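# Reattach the desk lamp's spring so its arm holds up

## Task

Put the desk lamp's detached spring back on its hook so that the lamp's arm keeps itself raised with nothing supporting it.

## Robot and tools

Robot and frame: two arms, left_arm and right_arm, each with a two-finger gripper. Positions in results use one scene frame, in metres. Its origin sits at table-top height, halfway between the nominal arm bases. +x points out over the table, +z points up, and left_arm is on the +y side. Left and right in images do not follow the arm names. A BASES line, if present, gives the calibrated base places. On each gripper the fingers point along its own +z and close along its own y. end_effector_position is the spot between the finger pads, just under 1 cm behind the tips. The printed position can be slightly off, more so at long reach.

execute_actions(actions, cameras): actions is a list of actions. Each action is a table of 1 to 15 rows. Each row is one control step of 1/30 s. If a table has fewer than 15 rows, its final row repeats until 15 steps have run. A row always holds 14 numbers in [-1, 1], even when only one arm moves: left dx, dy, dz, rx, ry, rz, opening, then right dx, dy, dz, rx, ry, rz, opening. The six pose numbers are an offset, not a pose. They are measured along that arm's own Hand target axes, starting from the Hand target it had when the action began. Every row in one action is counted from that same start, so rows do not add up. Each new action starts from the updated Hand target, so sending the same offset again moves the arm further. Scale: 1.0 equals 0.6 m of travel or 180 degrees of turn. rx, ry and rz together form a single rotation vector. Six zeros hold the arm at its Hand target. Opening is absolute: +1 is fully open (about 87 mm between pads), +0.5 is about 69 mm, 0 is about 43, -0.5 is about 18, and -1 is shut. Sending 0 there means half-closed, not 'no change', so repeat the current value to keep a gripper as it is. An empty actions list simply returns the current state and images. cameras picks which images come back: leave it out, null or ["all"] for all, [] for none. A wrong name voids the call.

move(target, speed, blend, opening_speed, blocking, cameras): this drives each gripper along a straight line toward an offset from its current Hand target. target is either one 14-number row laid out as above, or a list of up to 15 such rows that differ only in pose numbers. Every row in the list is counted from the same starting Hand targets. speed is the top path speed in m/s, from 0.002 to 0.5 (default 0.25); turning is capped at twice that value in rad/s. You may give one number, or one per target. blend, in metres, rounds off the corners between listed targets (default 0). opening_speed, 0.2 or more per second on the -1..+1 scale, makes the fingers close or open gradually instead of jumping. A path lasts at least 0.5 s and is cut off at 10 s. Paths ignore obstacles, and faster moves overshoot and strike harder. With blocking=false the result arrives after about 0.5 s while the motion continues; call wait or stop before sending anything else. The result adds a 'move:' line giving the ending (done, off_target, moving, held, fault) and any limits. done means the arm is at rest within 10 mm and 2 degrees. limits=paced means the pose was clipped, and limits=held means steps were withheld. Neither tells you whether contact happened.

wait(seconds): 0 to 10 s, and the arms keep their last command. stop(): brakes a running move. zoom_image(camera, region): a closer view of one camera's latest image. region is [x0, y0, x1, y1] in pixels from the top-left, at most 504 by 504. finished_scene(scene): pass scene 1 when the lamp arm holds up on its own without the robot. This cannot be undone.

Cameras: cam_head_left, cam_head_right, cam_left_wrist and cam_right_wrist, each 672x504.

Control behaviour: each step the commanded pose is clipped to within 100 mm and 20 degrees of where the gripper actually is. Hand target in the result shows what was really accepted, and your next offsets count from it. Grippers often stop short, sag or tilt because of friction and weight, especially when reaching far. Check position and orientation after every move and correct any tilt. Small commands can do nothing or go sideways. An arm blocked by an object keeps pushing until you command its target back past the gripper. A 'pose unreachable' line means the clearance check refused that arm's command. That check does not stop the two grippers or wrist cameras from hitting each other, so keep the grippers apart yourself.

Gripping: grip_measured uses the same scale as opening. In Joint positions the last number per arm is the same reading on a 0 (shut) to 1 (open) scale. To grip firmly, command about 0.04 below the reading at first contact; a smaller drop gives a lighter hold. Force is about 20 N per pad, and fast closing can squeeze harder. Readings may be off by up to about 1 mm.

Joint torques follow the Joint positions order; positive means toward a larger angle. Joints 1 to 3 flip sign beyond ±28 N m. Joint ranges (rad): waist -2.618 to 3.054, shoulder 0 to 3.142, elbow 0 to 3.142 (straight at 2.901), wrist pitch -1.571 to 1.571, wrist yaw -1.571 to 1.571, wrist roll -2.094 to 2.094.

Heat: holding loads, staying stretched out or pushing at an unreachable target warms the motors, even while you are thinking. A MOTOR HOT line appears at 75 °C. At 90 °C an OVER-TEMPERATURE FAULT folds that arm away for good, and at 100 °C it goes limp. The simulation keeps running while you compose replies.

Avoid: knocking anything off the table, dropping the spring or lamp, letting go of a moving part, slamming, hard impacts, heavy pushing, and any collision between the two arms. Move gently and smoothly near the lamp.

Each tool is called after "Request:" in YAML: its name, and indented under it one key for each argument.

## Session

Request:
execute_actions:
  actions: []

Scene clock: 0.00 s.
left_arm: end_effector_position=(+0.4353, +0.3482, +0.1331) grip_measured=+1.000 end_effector_quat_wxyz=(+0.610, -0.021, +0.792, -0.004) | right_arm: end_effector_position=(+0.3406, -0.3295, +0.0649) grip_measured=+0.981 end_effector_quat_wxyz=(+0.533, +0.083, +0.841, -0.042)
Joint positions: left_arm=[-0.009 1.517 0.441 0.817 0.009 -0.031 1] | right_arm=[-0.064 1.525 0.384 0.697 0.088 0.061 0.99]
Joint velocities: left_arm=[-0.012 -0.007 -0.002 0.007 0.037 -0.007 0] | right_arm=[-0.022 -0.007 -0.007 0.007 0.081 0.051 0.008]
Joint torques (N m): no reading
Motor temperatures (°C): left_arm=[31 46 45 41 27 27 27] | right_arm=[32 38 39 44 26 25 30]
Heat: left arm: 46 °C; right arm: 44 °C.
Hand target: left_arm +0.4396, +0.3484, +0.1430; +0.621, -0.021, +0.783, -0.004 | right_arm +0.3445, -0.3298, +0.0711; +0.541, +0.083, +0.836, -0.042
Tool commands: left_gripper/opening=+1.0 right_gripper/opening=+1.0

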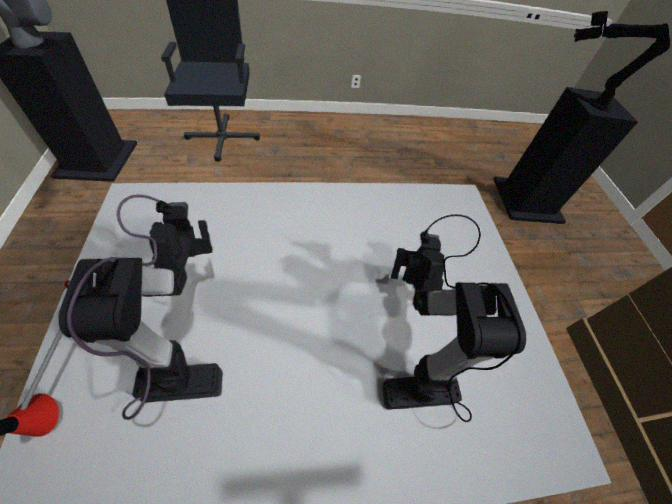

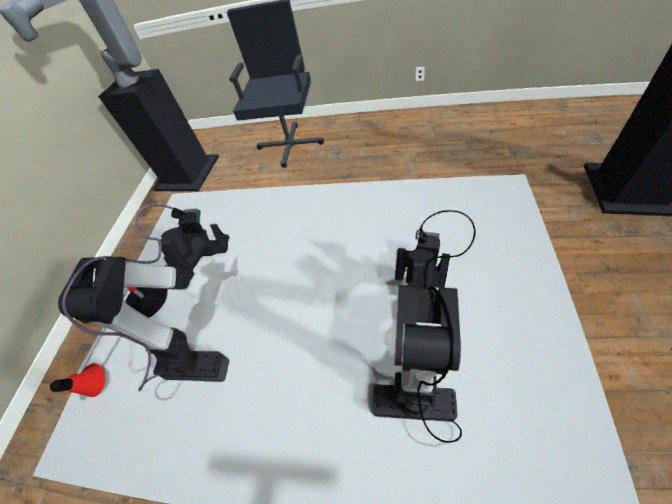

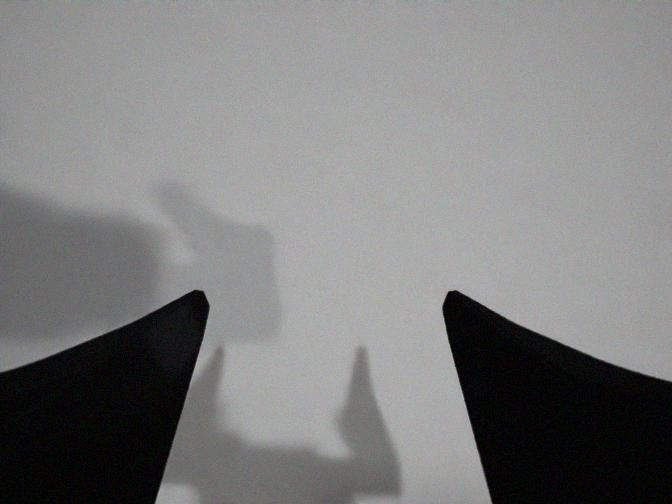

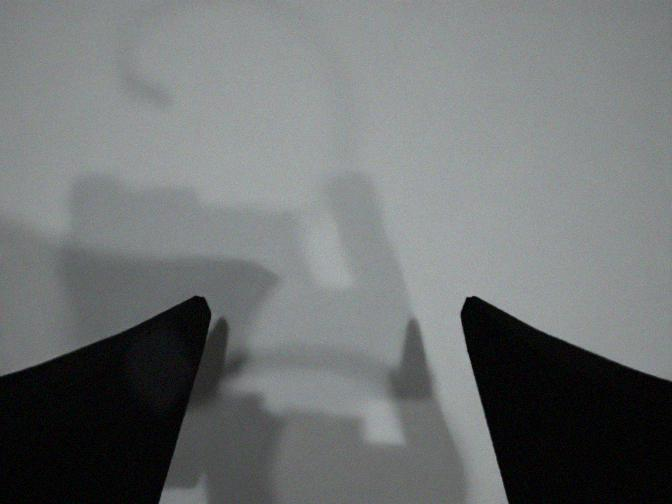

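Request:
zoom_image:
  camera: "cam_head_right"
  region: [20, 180, 240, 420]

Request:
zoom_image:
  camera: "cam_head_left"
  region: [0, 190, 220, 450]

Scaled by 2.100 from the camera's 672x504 image, which has a finer 960x720 frame.

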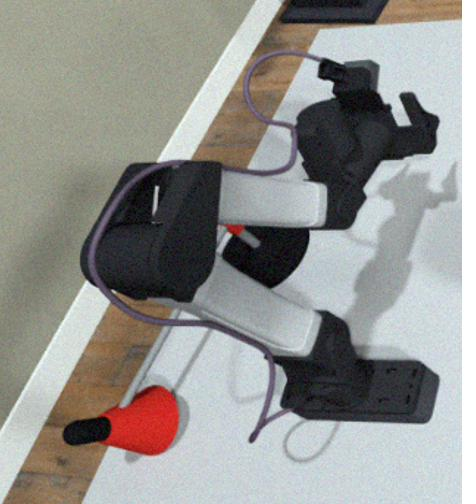

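Scaled by 1.938 from the camera's 672x504 image, which has a finer 960x720 frame.

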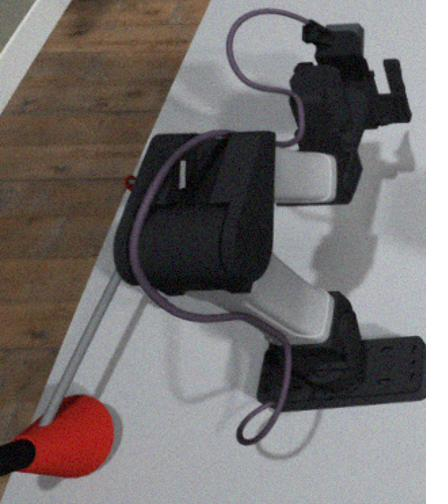

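Request:
move:
  target: [-0.225, -0.417, -0.138, 0, 0, 0, 1, 0, 0, 0, 0, 0, 0, 1]
  speed: 0.2

Scene clock: 16.77 s.
left_arm: end_effector_position=(+0.3966, +0.0994, +0.2869) grip_measured=+1.000 end_effector_quat_wxyz=(+0.613, -0.014, +0.790, -0.001) | right_arm: end_effector_position=(+0.3406, -0.3295, +0.0649) grip_measured=+0.981 end_effector_quat_wxyz=(+0.533, +0.083, +0.841, -0.042)
Joint positions: left_arm=[-0.901 1.491 1.15 -0.042 -0.842 -0.311 1] | right_arm=[-0.064 1.525 0.384 0.697 0.088 0.061 0.99]
Joint velocities: left_arm=[-0.007 -0.017 0.007 -0.007 -0.007 0.066 0] | right_arm=[-0.002 0.002 0.007 0.007 0.007 0.066 -0.008]
Joint torques (N m): left_arm=[-0.09 -5.01 8.49 1.69 -0.23 -0.17] | right_arm=[-0.25 -5.87 6.84 1.7 0.04 -0.04]
Motor temperatures (°C): left_arm=[30 46 47 44 27 27 27] | right_arm=[32 39 40 47 26 25 30]
Heat: left arm: 47 °C; right arm: 47 °C.
Hand target: left_arm +0.3991, +0.0963, +0.2966; +0.618, -0.023, +0.786, -0.006 | right_arm +0.3445, -0.3298, +0.0711; +0.541, +0.083, +0.836, -0.042
Off the commanded pose: left_arm 0.015 m, 2 deg | right_arm 0.007 m, 1 deg.
move: off_target (left_arm)

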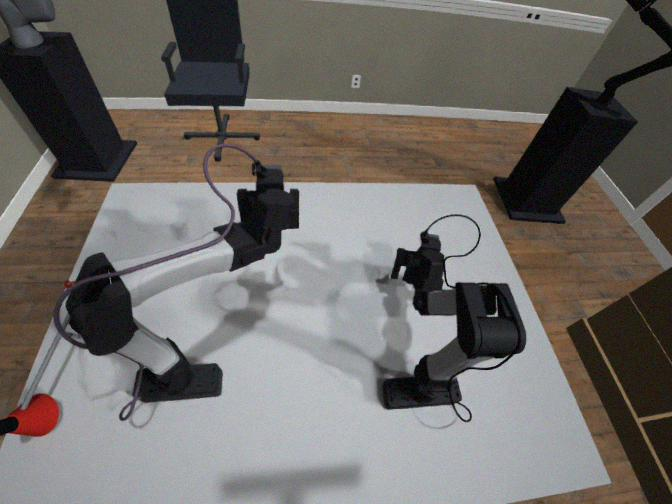

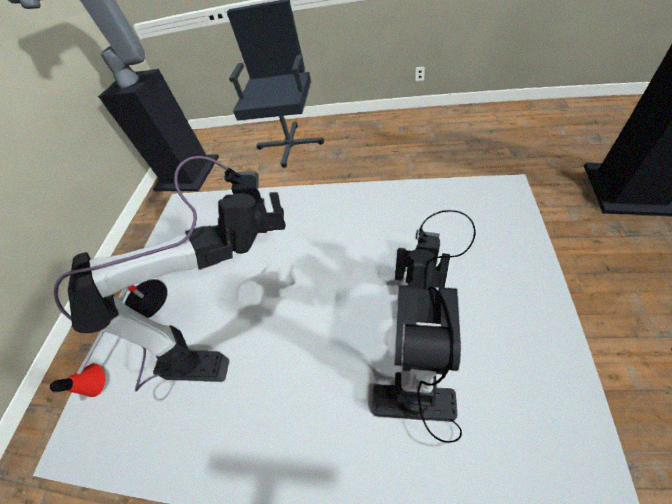

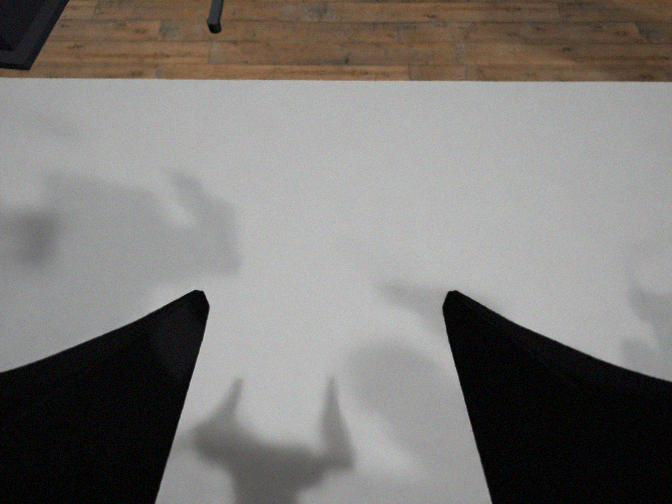

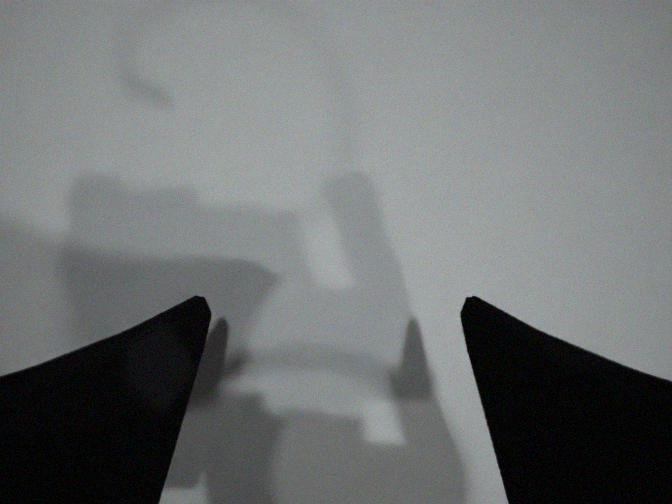

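Request:
zoom_image:
  camera: "cam_head_right"
  region: [40, 260, 180, 410]

Request:
zoom_image:
  camera: "cam_head_left"
  region: [0, 270, 150, 450]

Scaled by 3.360 from the camera's 672x504 image, which has a finer 960x720 frame.

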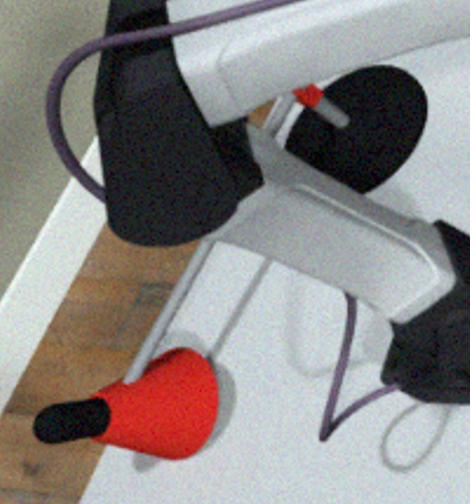

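Scaled by 2.800 from the camera's 672x504 image, which has a finer 960x720 frame.

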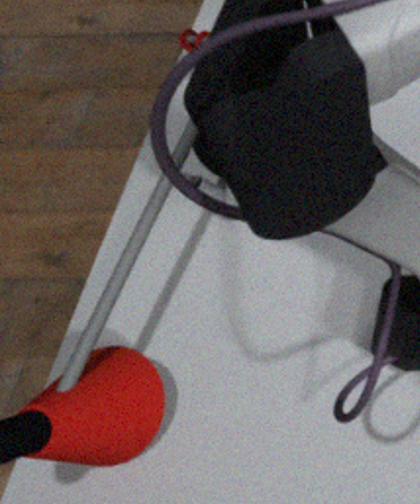

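Request:
move:
  target: [-0.2, -0.1, 0.14, 0, 0, 0, 1, 0, 0, 0, 0, 0, 0, 1]
  speed: 0.2
  cameras: ["cam_head_left", "cam_head_right"]

Scene clock: 31.20 s.
left_arm: end_effector_position=(+0.5083, +0.0420, +0.3868) grip_measured=+1.000 end_effector_quat_wxyz=(+0.615, -0.016, +0.788, +0.000) | right_arm: end_effector_position=(+0.3406, -0.3295, +0.0649) grip_measured=+0.981 end_effector_quat_wxyz=(+0.533, +0.083, +0.841, -0.042)
Joint positions: left_arm=[-0.794 2.017 2.165 -0.485 -0.747 -0.254 1] | right_arm=[-0.064 1.525 0.384 0.697 0.088 0.061 0.99]
Joint velocities: left_arm=[-0.017 -0.007 -0.007 -0.007 -0.037 0.022 0] | right_arm=[0.007 0.007 -0.022 0.022 -0.037 0.022 0.008]
Joint torques (N m): left_arm=[0.7 -8.29 8.03 1.73 -0.07 -0.16] | right_arm=[-0.23 -5.87 6.83 1.69 0.05 -0.04]
Motor temperatures (°C): left_arm=[30 46 48 43 27 26 27] | right_arm=[32 39 41 47 26 24 29]
Heat: left arm: 48 °C; right arm: 47 °C.
Hand target: left_arm +0.5114, +0.0426, +0.3934; +0.619, -0.023, +0.785, -0.006 | right_arm +0.3445, -0.3298, +0.0711; +0.541, +0.083, +0.836, -0.042
Off the commanded pose: left_arm 0.009 m, 1 deg | right_arm 0.007 m, 1 deg.
move: done
Images, in order (width x height): cam_head_left 672x504, cam_head_right 672x504.

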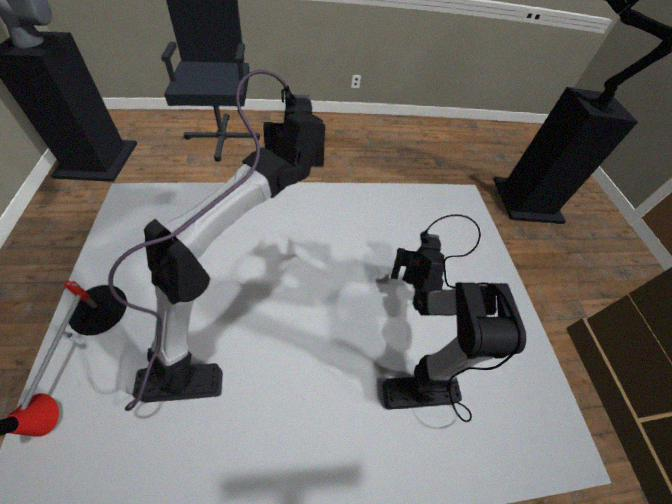

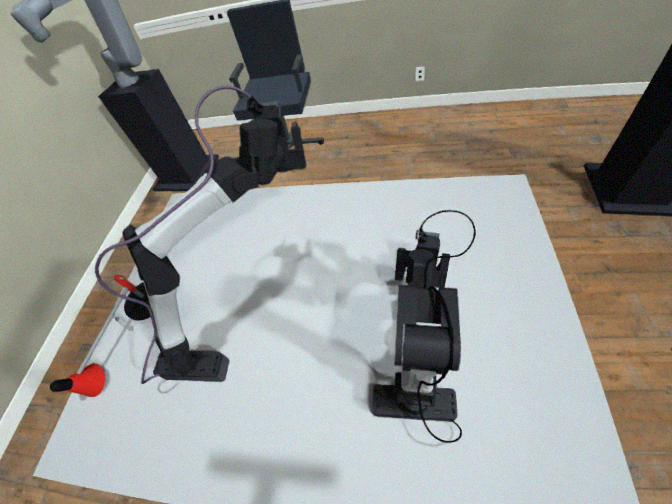

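Request:
zoom_image:
  camera: "cam_head_left"
  region: [0, 270, 140, 440]

Request:
zoom_image:
  camera: "cam_head_right"
  region: [40, 260, 170, 410]

Scaled by 2.965 from the camera's 672x504 image, which has a finer 960x720 frame.

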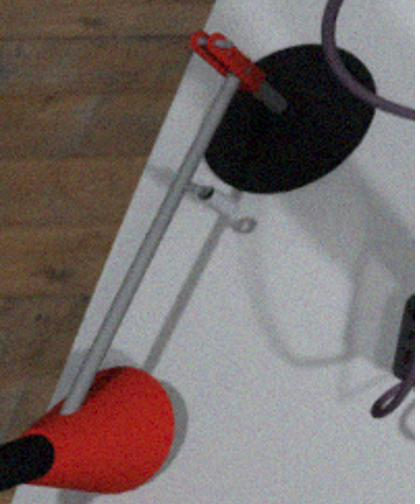

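Scaled by 3.360 from the camera's 672x504 image, which has a finer 960x720 frame.

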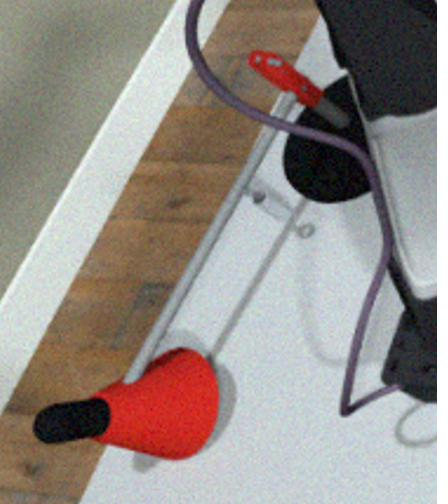

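Request:
zoom_image:
  camera: "cam_head_left"
  region: [230, 60, 350, 200]

Request:
zoom_image:
  camera: "cam_head_right"
  region: [220, 80, 340, 220]

Request:
zoom_image:
  camera: "cam_head_left"
  region: [360, 200, 540, 430]

Request:
zoom_image:
  camera: "cam_head_right"
  region: [350, 190, 510, 440]

Scaled by 3.600 from the camera's 672x504 image, which has a finer 960x720 frame.

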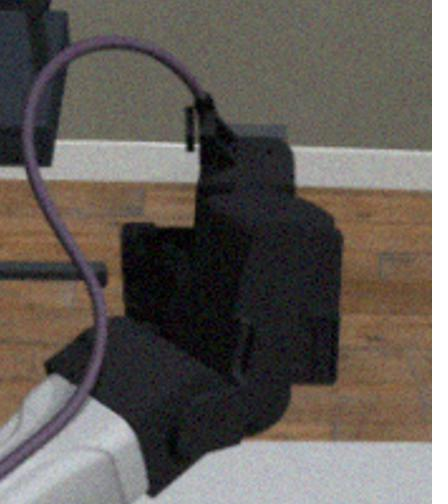

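Scaled by 3.600 from the camera's 672x504 image, which has a finer 960x720 frame.

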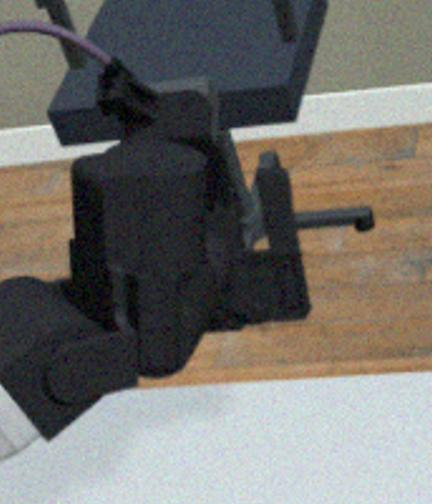

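Scaled by 2.191 from the camera's 672x504 image, which has a finer 960x720 frame.

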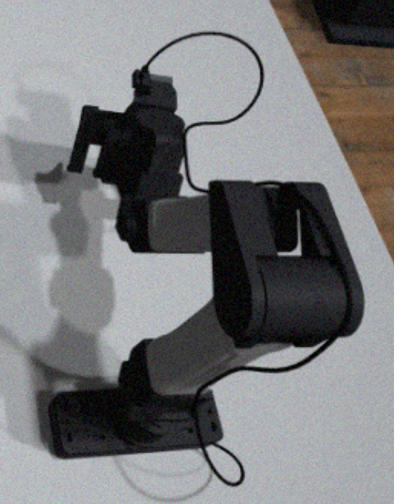

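Scaled by 2.016 from the camera's 672x504 image, which has a finer 960x720 frame.

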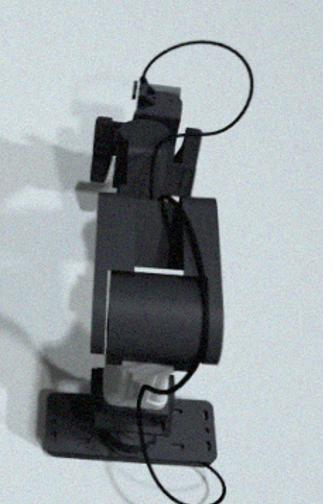

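Request:
move:
  target:
    - [0.0208, 0.749, -0.1153, -0.108, -0.0042, -0.0259, 1, 0, 0, 0, 0, 0, 0, 1]
    - [0.0825, 0.8619, -0.5297, -0.2814, 0.1024, -0.1224, 1, 0, 0, 0, 0, 0, 0, 1]
    - [0.1477, 0.8798, -0.661, -0.3667, 0.1514, -0.2075, 1, 0, 0, 0, 0, 0, 0, 1]
  speed: 0.18
  blend: [0.05, 0.03, 0]

Scene clock: 143.50 s.
left_arm: end_effector_position=(+0.0886, +0.5628, +0.3896) grip_measured=+1.000 end_effector_quat_wxyz=(+0.295, -0.582, +0.724, +0.222) | right_arm: end_effector_position=(+0.3406, -0.3295, +0.0649) grip_measured=+0.981 end_effector_quat_wxyz=(+0.533, +0.083, +0.841, -0.042)
Joint positions: left_arm=[1.281 1.208 1.832 -1.439 -0.001 -0.034 1] | right_arm=[-0.064 1.525 0.384 0.697 0.088 0.061 0.99]
Joint velocities: left_arm=[0.012 0.007 -0.002 0.007 -0.066 0.081 0] | right_arm=[-0.007 -0.002 -0.017 -0.037 -0.037 0.066 -0.008]
Joint torques (N m): left_arm=[0.88 -1.32 5.93 1.56 0.03 -0.04] | right_arm=[-0.23 -5.87 6.84 1.7 0.05 -0.04]
Motor temperatures (°C): left_arm=[29 51 51 40 27 26 27] | right_arm=[31 39 42 43 24 24 28]
Heat: left arm: 51 °C; right arm: 43 °C.
Hand target: left_arm +0.0870, +0.5633, +0.3944; +0.299, -0.581, +0.723, +0.226 | right_arm +0.3445, -0.3298, +0.0711; +0.541, +0.083, +0.836, -0.042
Off the commanded pose: left_arm 0.011 m, 1 deg | right_arm 0.007 m, 1 deg.
move: off_target (left_arm)

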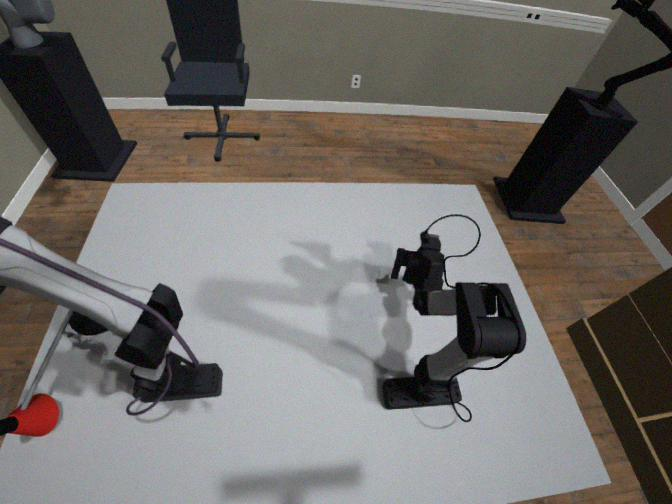

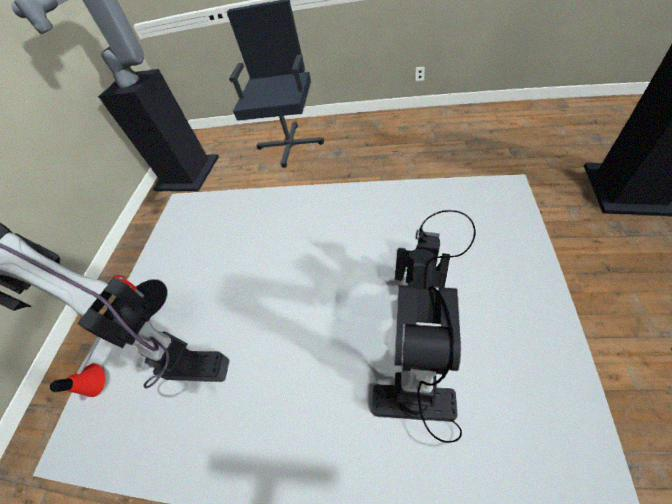

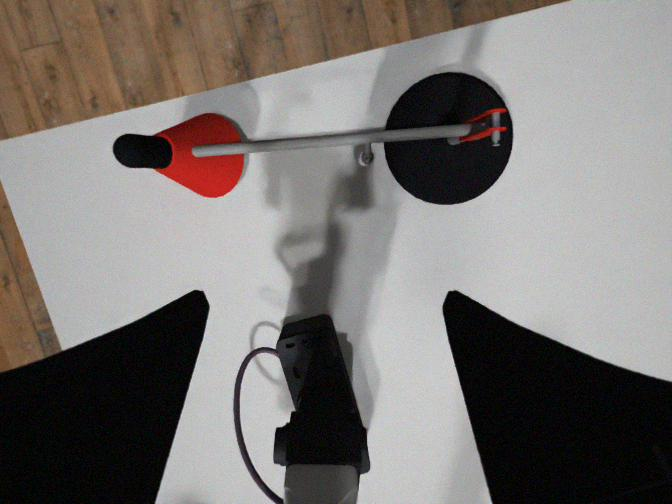

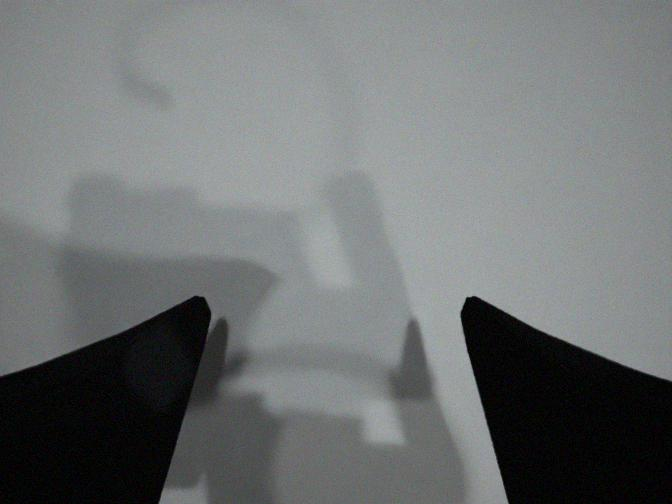

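Request:
zoom_image:
  camera: "cam_left_wrist"
  region: [320, 50, 540, 215]

Request:
zoom_image:
  camera: "cam_left_wrist"
  region: [90, 80, 310, 245]

Scaled by 2.291 from the camera's 672x504 image, which has a finer 960x720 frame.

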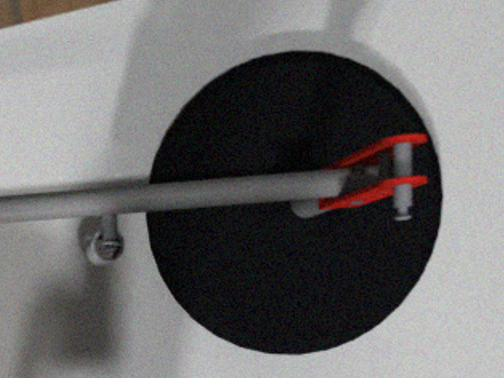

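Scaled by 2.291 from the camera's 672x504 image, which has a finer 960x720 frame.

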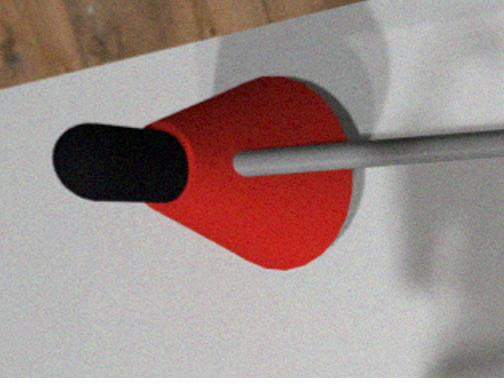

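Request:
move:
  target: [0, 0, 0, 0, 0, 0, 1, -0.1507, 0.6193, -0.2402, -0.494, -0.1006, -0.1114, 1]
  speed: 0.18

Scene clock: 180.77 s.
left_arm: end_effector_position=(+0.0886, +0.5626, +0.3895) grip_measured=+1.000 end_effector_quat_wxyz=(+0.295, -0.582, +0.725, +0.221) | right_arm: end_effector_position=(+0.3160, +0.0439, +0.2091) grip_measured=+0.981 end_effector_quat_wxyz=(+0.531, -0.448, +0.558, +0.454)
Joint positions: left_arm=[1.281 1.208 1.833 -1.44 -0.001 -0.034 1] | right_arm=[0.487 1.765 0.912 0.814 -0.913 0.001 0.99]
Joint velocities: left_arm=[0.002 -0.007 -0.017 -0.037 -0.037 -0.022 0] | right_arm=[-0.002 -0.017 -0.007 0.007 -0.037 0.081 0.029]
Joint torques (N m): left_arm=[0.87 -1.32 5.91 1.56 0.02 -0.04] | right_arm=[0.25 -7.62 10.02 1.64 -0.09 -0.1]
Motor temperatures (°C): left_arm=[29 45 49 38 27 26 26] | right_arm=[31 39 42 42 24 24 27]
Heat: left arm: 49 °C; right arm: 42 °C.
Hand target: left_arm +0.0870, +0.5633, +0.3943; +0.299, -0.581, +0.723, +0.226 | right_arm +0.3199, +0.0494, +0.2207; +0.544, -0.455, +0.540, +0.453
Off the commanded pose: left_arm 0.005 m, 1 deg | right_arm 0.013 m, 2 deg.
move: off_target (right_arm)

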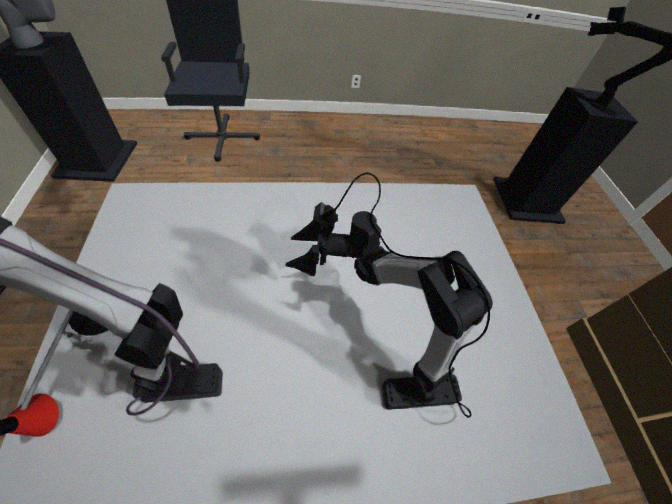

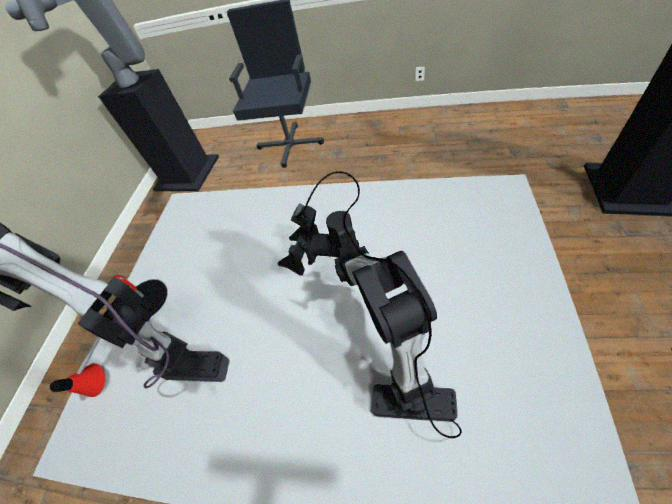

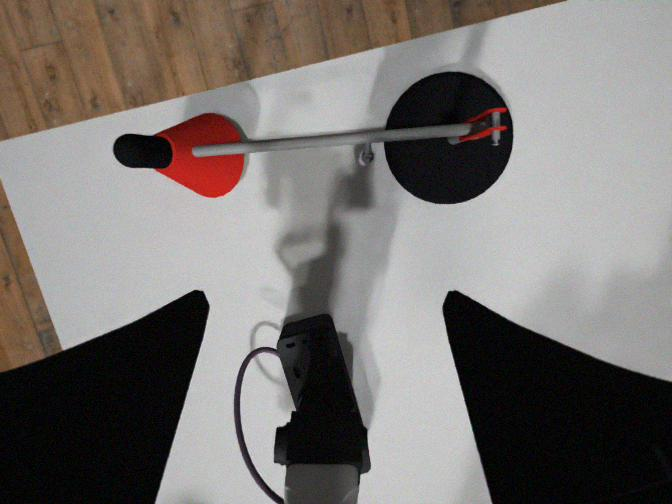

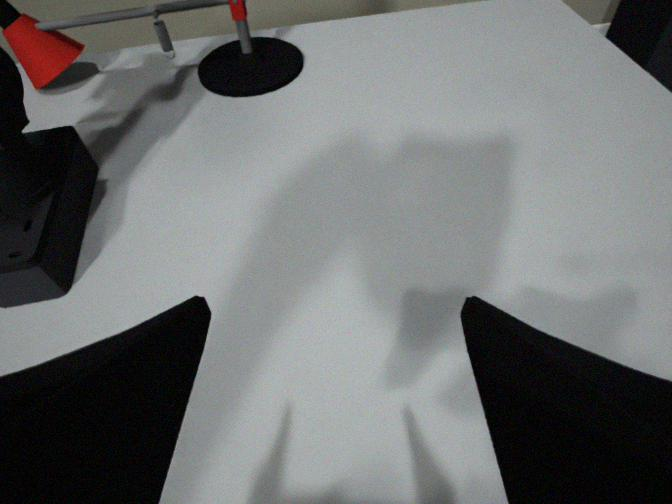

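Request:
zoom_image:
  camera: "cam_right_wrist"
  region: [0, 0, 320, 120]

Scaled by 1.575 from the camera's 672x504 image, which has a finer 960x720 frame.

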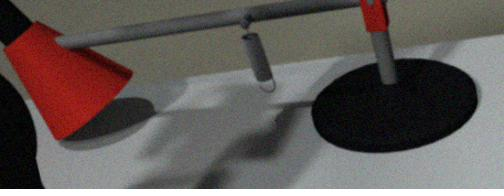

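Request:
move:
  target: [0, 0, 0, 0, 0, 0, 1, 0, 0.094, 0.153, -0.083, -0.122, 0, 1]
  speed: 0.15
  cameras: ["cam_right_wrist", "cam_head_left"]

Scene clock: 191.20 s.
left_arm: end_effector_position=(+0.0886, +0.5626, +0.3895) grip_measured=+1.000 end_effector_quat_wxyz=(+0.295, -0.582, +0.725, +0.221) | right_arm: end_effector_position=(+0.2778, +0.1459, +0.2139) grip_measured=+0.981 end_effector_quat_wxyz=(+0.554, -0.445, +0.402, +0.577)
Joint positions: left_arm=[1.281 1.208 1.833 -1.44 -0.001 -0.034 1] | right_arm=[0.689 2.189 1.105 1.562 -0.914 0.358 0.99]
Joint velocities: left_arm=[-0.002 -0.007 -0.007 -0.007 -0.051 -0.022 0] | right_arm=[-0.017 -0.017 -0.007 0.051 -0.022 0.037 0.013]
Joint torques (N m): left_arm=[0.88 -1.32 5.93 1.56 0.02 -0.04] | right_arm=[0.17 -10 8.29 1.31 0.28 0.06]
Motor temperatures (°C): left_arm=[29 44 48 37 27 26 26] | right_arm=[31 40 43 42 24 24 27]
Heat: left arm: 48 °C; right arm: 43 °C.
Hand target: left_arm +0.0870, +0.5633, +0.3944; +0.299, -0.581, +0.723, +0.226 | right_arm +0.2793, +0.1493, +0.2218; +0.573, -0.426, +0.364, +0.598
Off the commanded pose: left_arm 0.005 m, 1 deg | right_arm 0.008 m, 6 deg.
joint sent to its limit (right arm) — joint 4 (wrist pitch), upper limit. The joint targets are off in orientation, not in position.
move: off_target (right_arm)
Images, in order (width x height): cam_head_left 672x504, cam_right_wrist 672x504.

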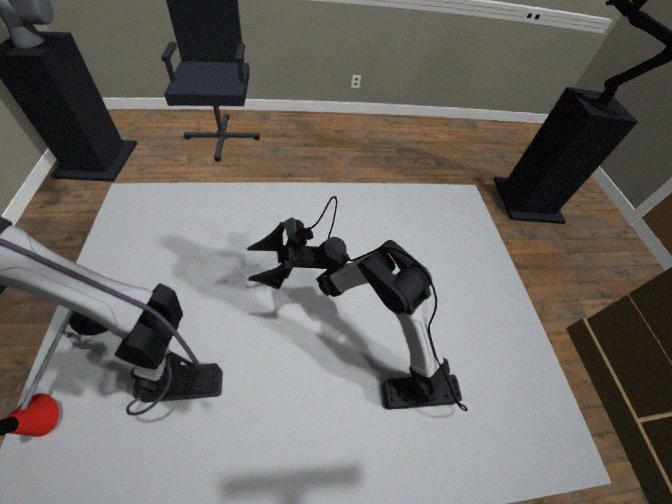

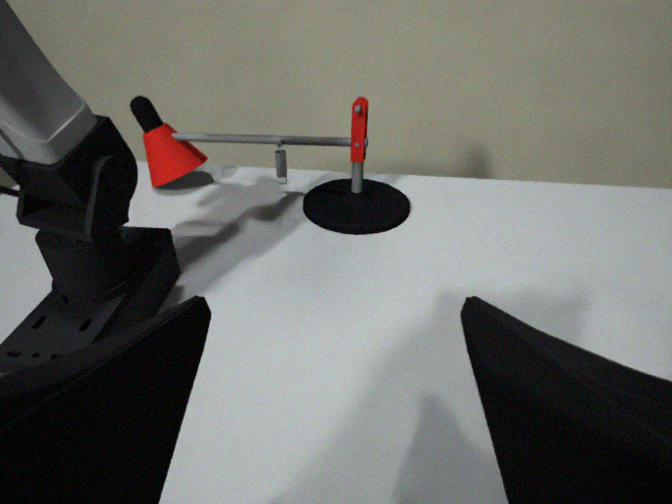

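Request:
zoom_image:
  camera: "cam_right_wrist"
  region: [250, 80, 420, 240]

Request:
zoom_image:
  camera: "cam_right_wrist"
  region: [110, 80, 380, 240]

Scaled by 2.965 from the camera's 672x504 image, which has a finer 960x720 frame.

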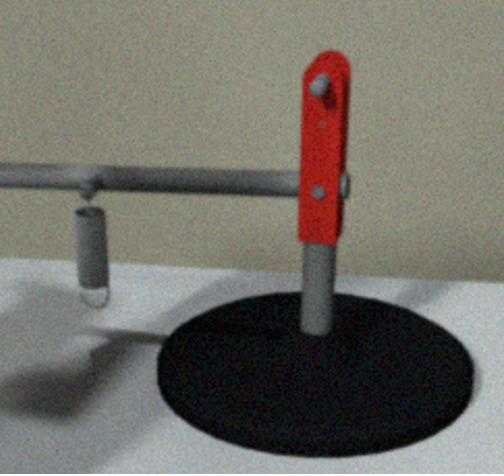

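Scaled by 1.867 from the camera's 672x504 image, which has a finer 960x720 frame.

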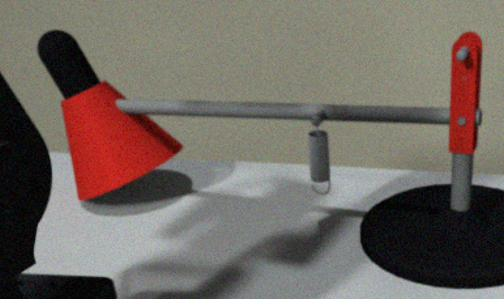

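Request:
move:
  target: [0.3185, -0.0597, 0.3078, -0.0077, -0.078, -0.008, 1, 0, 0, 0, 0, 0, 0, 1]
  speed: 0.12

Scene clock: 296.00 s.
left_arm: end_effector_position=(+0.1176, +0.5388, +0.1277) grip_measured=+1.000 end_effector_quat_wxyz=(+0.373, -0.561, +0.677, +0.295) | right_arm: end_effector_position=(+0.2778, +0.1459, +0.2141) grip_measured=+0.981 end_effector_quat_wxyz=(+0.555, -0.445, +0.402, +0.577)
Joint positions: left_arm=[0.87 0.493 0.317 -0.452 -0.375 -0.283 1] | right_arm=[0.689 2.189 1.105 1.563 -0.913 0.359 0.99]
Joint velocities: left_arm=[-0.017 -0.012 0.007 -0.037 -0.037 -0.007 0] | right_arm=[-0.002 0.012 -0.002 0.007 -0.007 0.051 -0.029]
Joint torques (N m): left_arm=[-0.44 0.88 6.11 1.98 -0.19 -0.16] | right_arm=[0.14 -10 8.34 1.32 0.28 0.07]
Motor temperatures (°C): left_arm=[29 38 47 35 27 26 26] | right_arm=[30 45 47 36 24 24 26]
Heat: left arm: 47 °C; right arm: 47 °C.
Hand target: left_arm +0.1203, +0.5417, +0.1301; +0.381, -0.561, +0.672, +0.298 | right_arm +0.2793, +0.1493, +0.2218; +0.573, -0.426, +0.364, +0.598
Off the commanded pose: left_arm 0.010 m, 1 deg | right_arm 0.009 m, 6 deg.
joint sent to its limit (right arm) — joint 4 (wrist pitch), upper limit. The joint targets are off in orientation, not in position.
move: off_target (right_arm)

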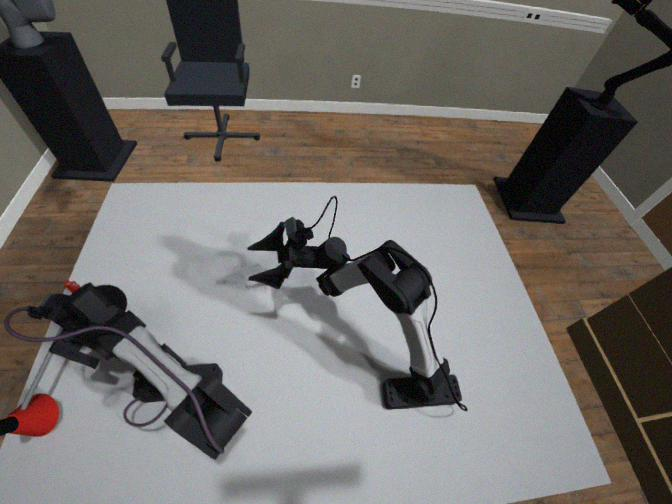

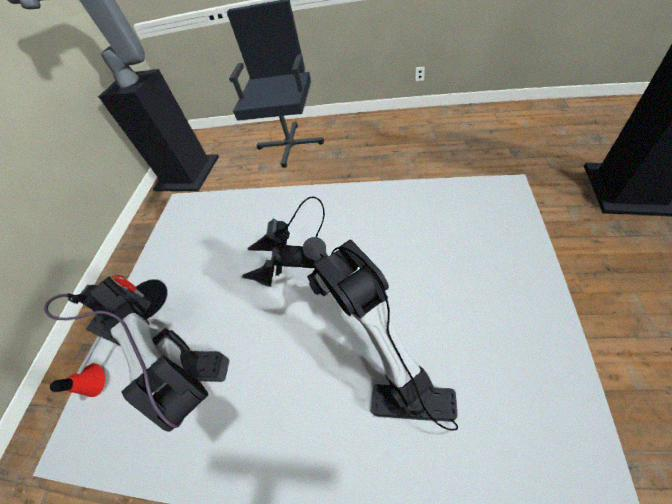

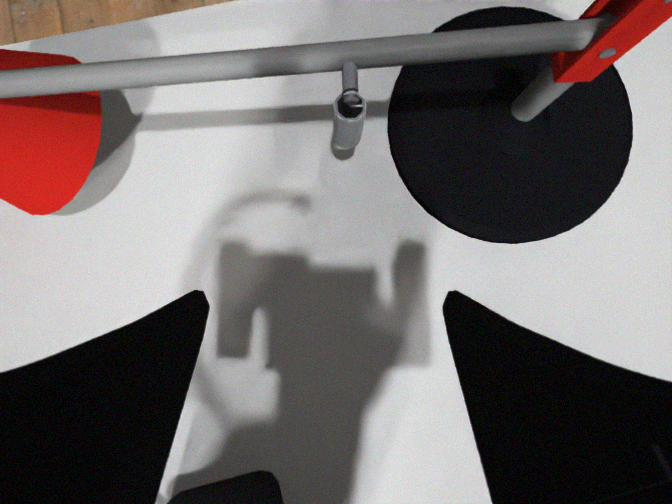

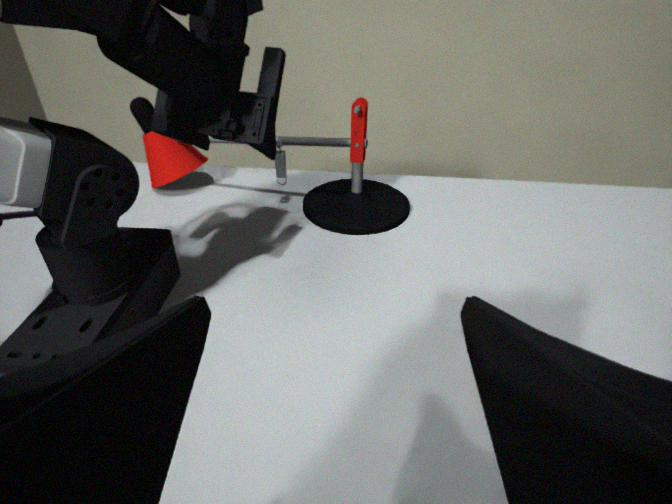

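Request:
zoom_image:
  camera: "cam_left_wrist"
  region: [280, 40, 420, 180]

Request:
zoom_image:
  camera: "cam_left_wrist"
  region: [480, 0, 672, 160]

Request:
zoom_image:
  camera: "cam_right_wrist"
  region: [200, 80, 420, 250]

Scaled by 3.600 from the camera's 672x504 image, which has a finer 960x720 frame.

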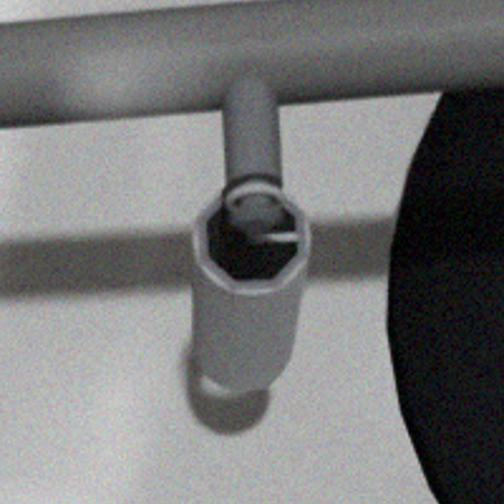

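Scaled by 2.625 from the camera's 672x504 image, which has a finer 960x720 frame.

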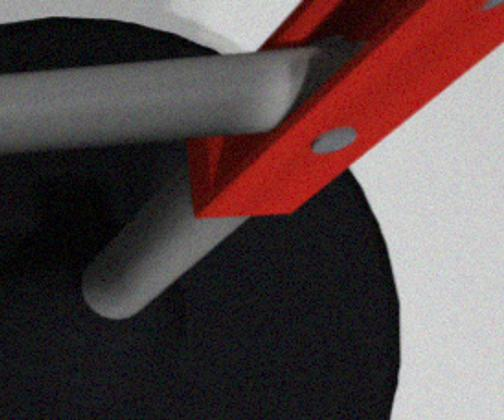

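Scaled by 2.291 from the camera's 672x504 image, which has a finer 960x720 frame.

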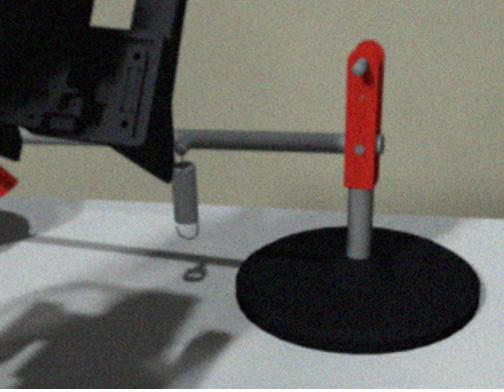

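Request:
move:
  target: [-0.0067, -0.0067, 0.1, 0, 0, 0, 0.2, 0, 0, 0, 0, 0, 0, 1]
  speed: 0.06

Scene clock: 327.80 s.
left_arm: end_effector_position=(+0.1344, +0.5908, +0.0996) grip_measured=+0.200 end_effector_quat_wxyz=(+0.376, -0.563, +0.675, +0.296) | right_arm: end_effector_position=(+0.2778, +0.1459, +0.2141) grip_measured=+0.981 end_effector_quat_wxyz=(+0.555, -0.445, +0.402, +0.577)
Joint positions: left_arm=[0.994 0.905 0.271 0.034 -0.275 -0.212 0.6] | right_arm=[0.689 2.189 1.105 1.563 -0.913 0.359 0.99]
Joint velocities: left_arm=[0.002 -0.002 0.012 0.051 -0.007 0.022 0.006] | right_arm=[-0.017 -0.007 0.012 0.051 0.022 0.037 0.018]
Joint torques (N m): left_arm=[0.88 -0.87 5.68 2.01 -0.03 -0.04] | right_arm=[0.12 -10.03 8.34 1.32 0.28 0.07]
Motor temperatures (°C): left_arm=[29 38 47 37 27 25 26] | right_arm=[30 46 48 35 24 24 26]
Heat: left arm: 47 °C; right arm: 48 °C.
Hand target: left_arm +0.1345, +0.5938, +0.1008; +0.381, -0.561, +0.672, +0.298 | right_arm +0.2793, +0.1493, +0.2218; +0.573, -0.426, +0.364, +0.598
Off the commanded pose: left_arm 0.003 m, 1 deg | right_arm 0.009 m, 6 deg.
joint sent to its limit (right arm) — joint 4 (wrist pitch), upper limit. The joint targets are off in orientation, not in position.
move: off_target (right_arm)

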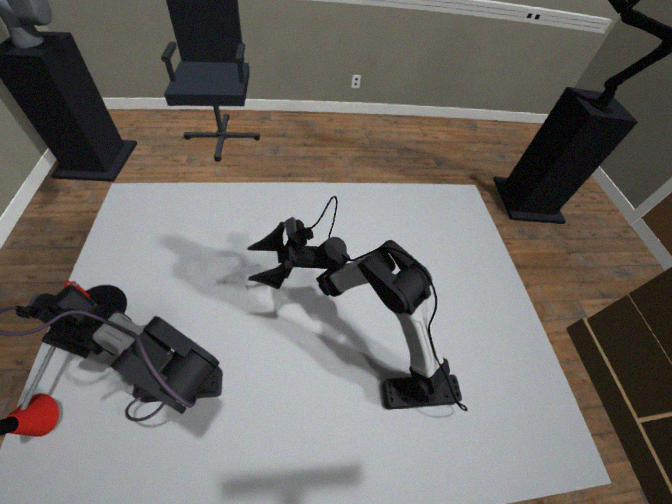

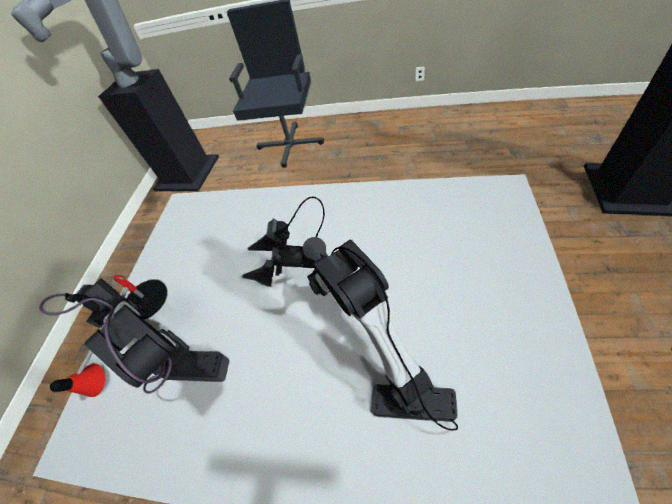

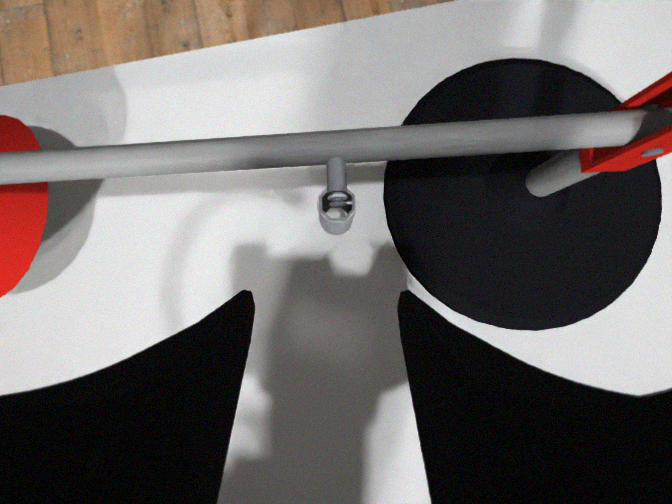

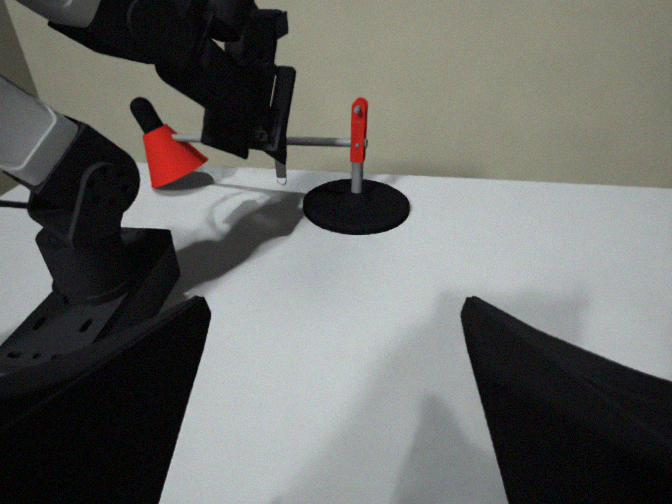

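Request:
zoom_image:
  camera: "cam_left_wrist"
  region: [260, 140, 420, 320]

Request:
zoom_image:
  camera: "cam_right_wrist"
  region: [200, 60, 390, 210]

Scaled by 2.800 from the camera's 672x504 image, which has a finer 960x720 frame.

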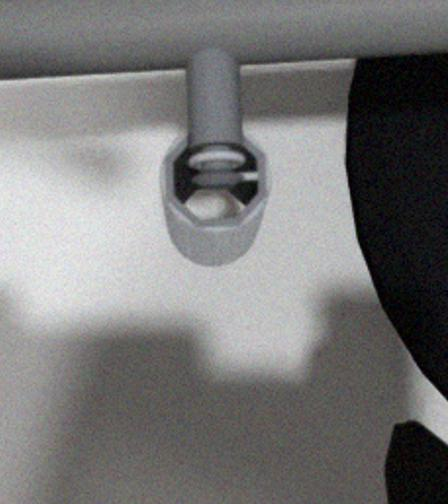

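Scaled by 2.653 from the camera's 672x504 image, which has a finer 960x720 frame.

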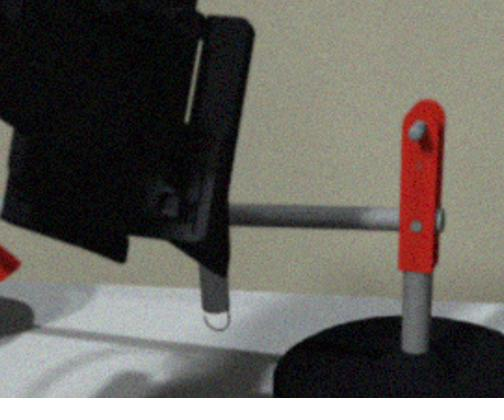

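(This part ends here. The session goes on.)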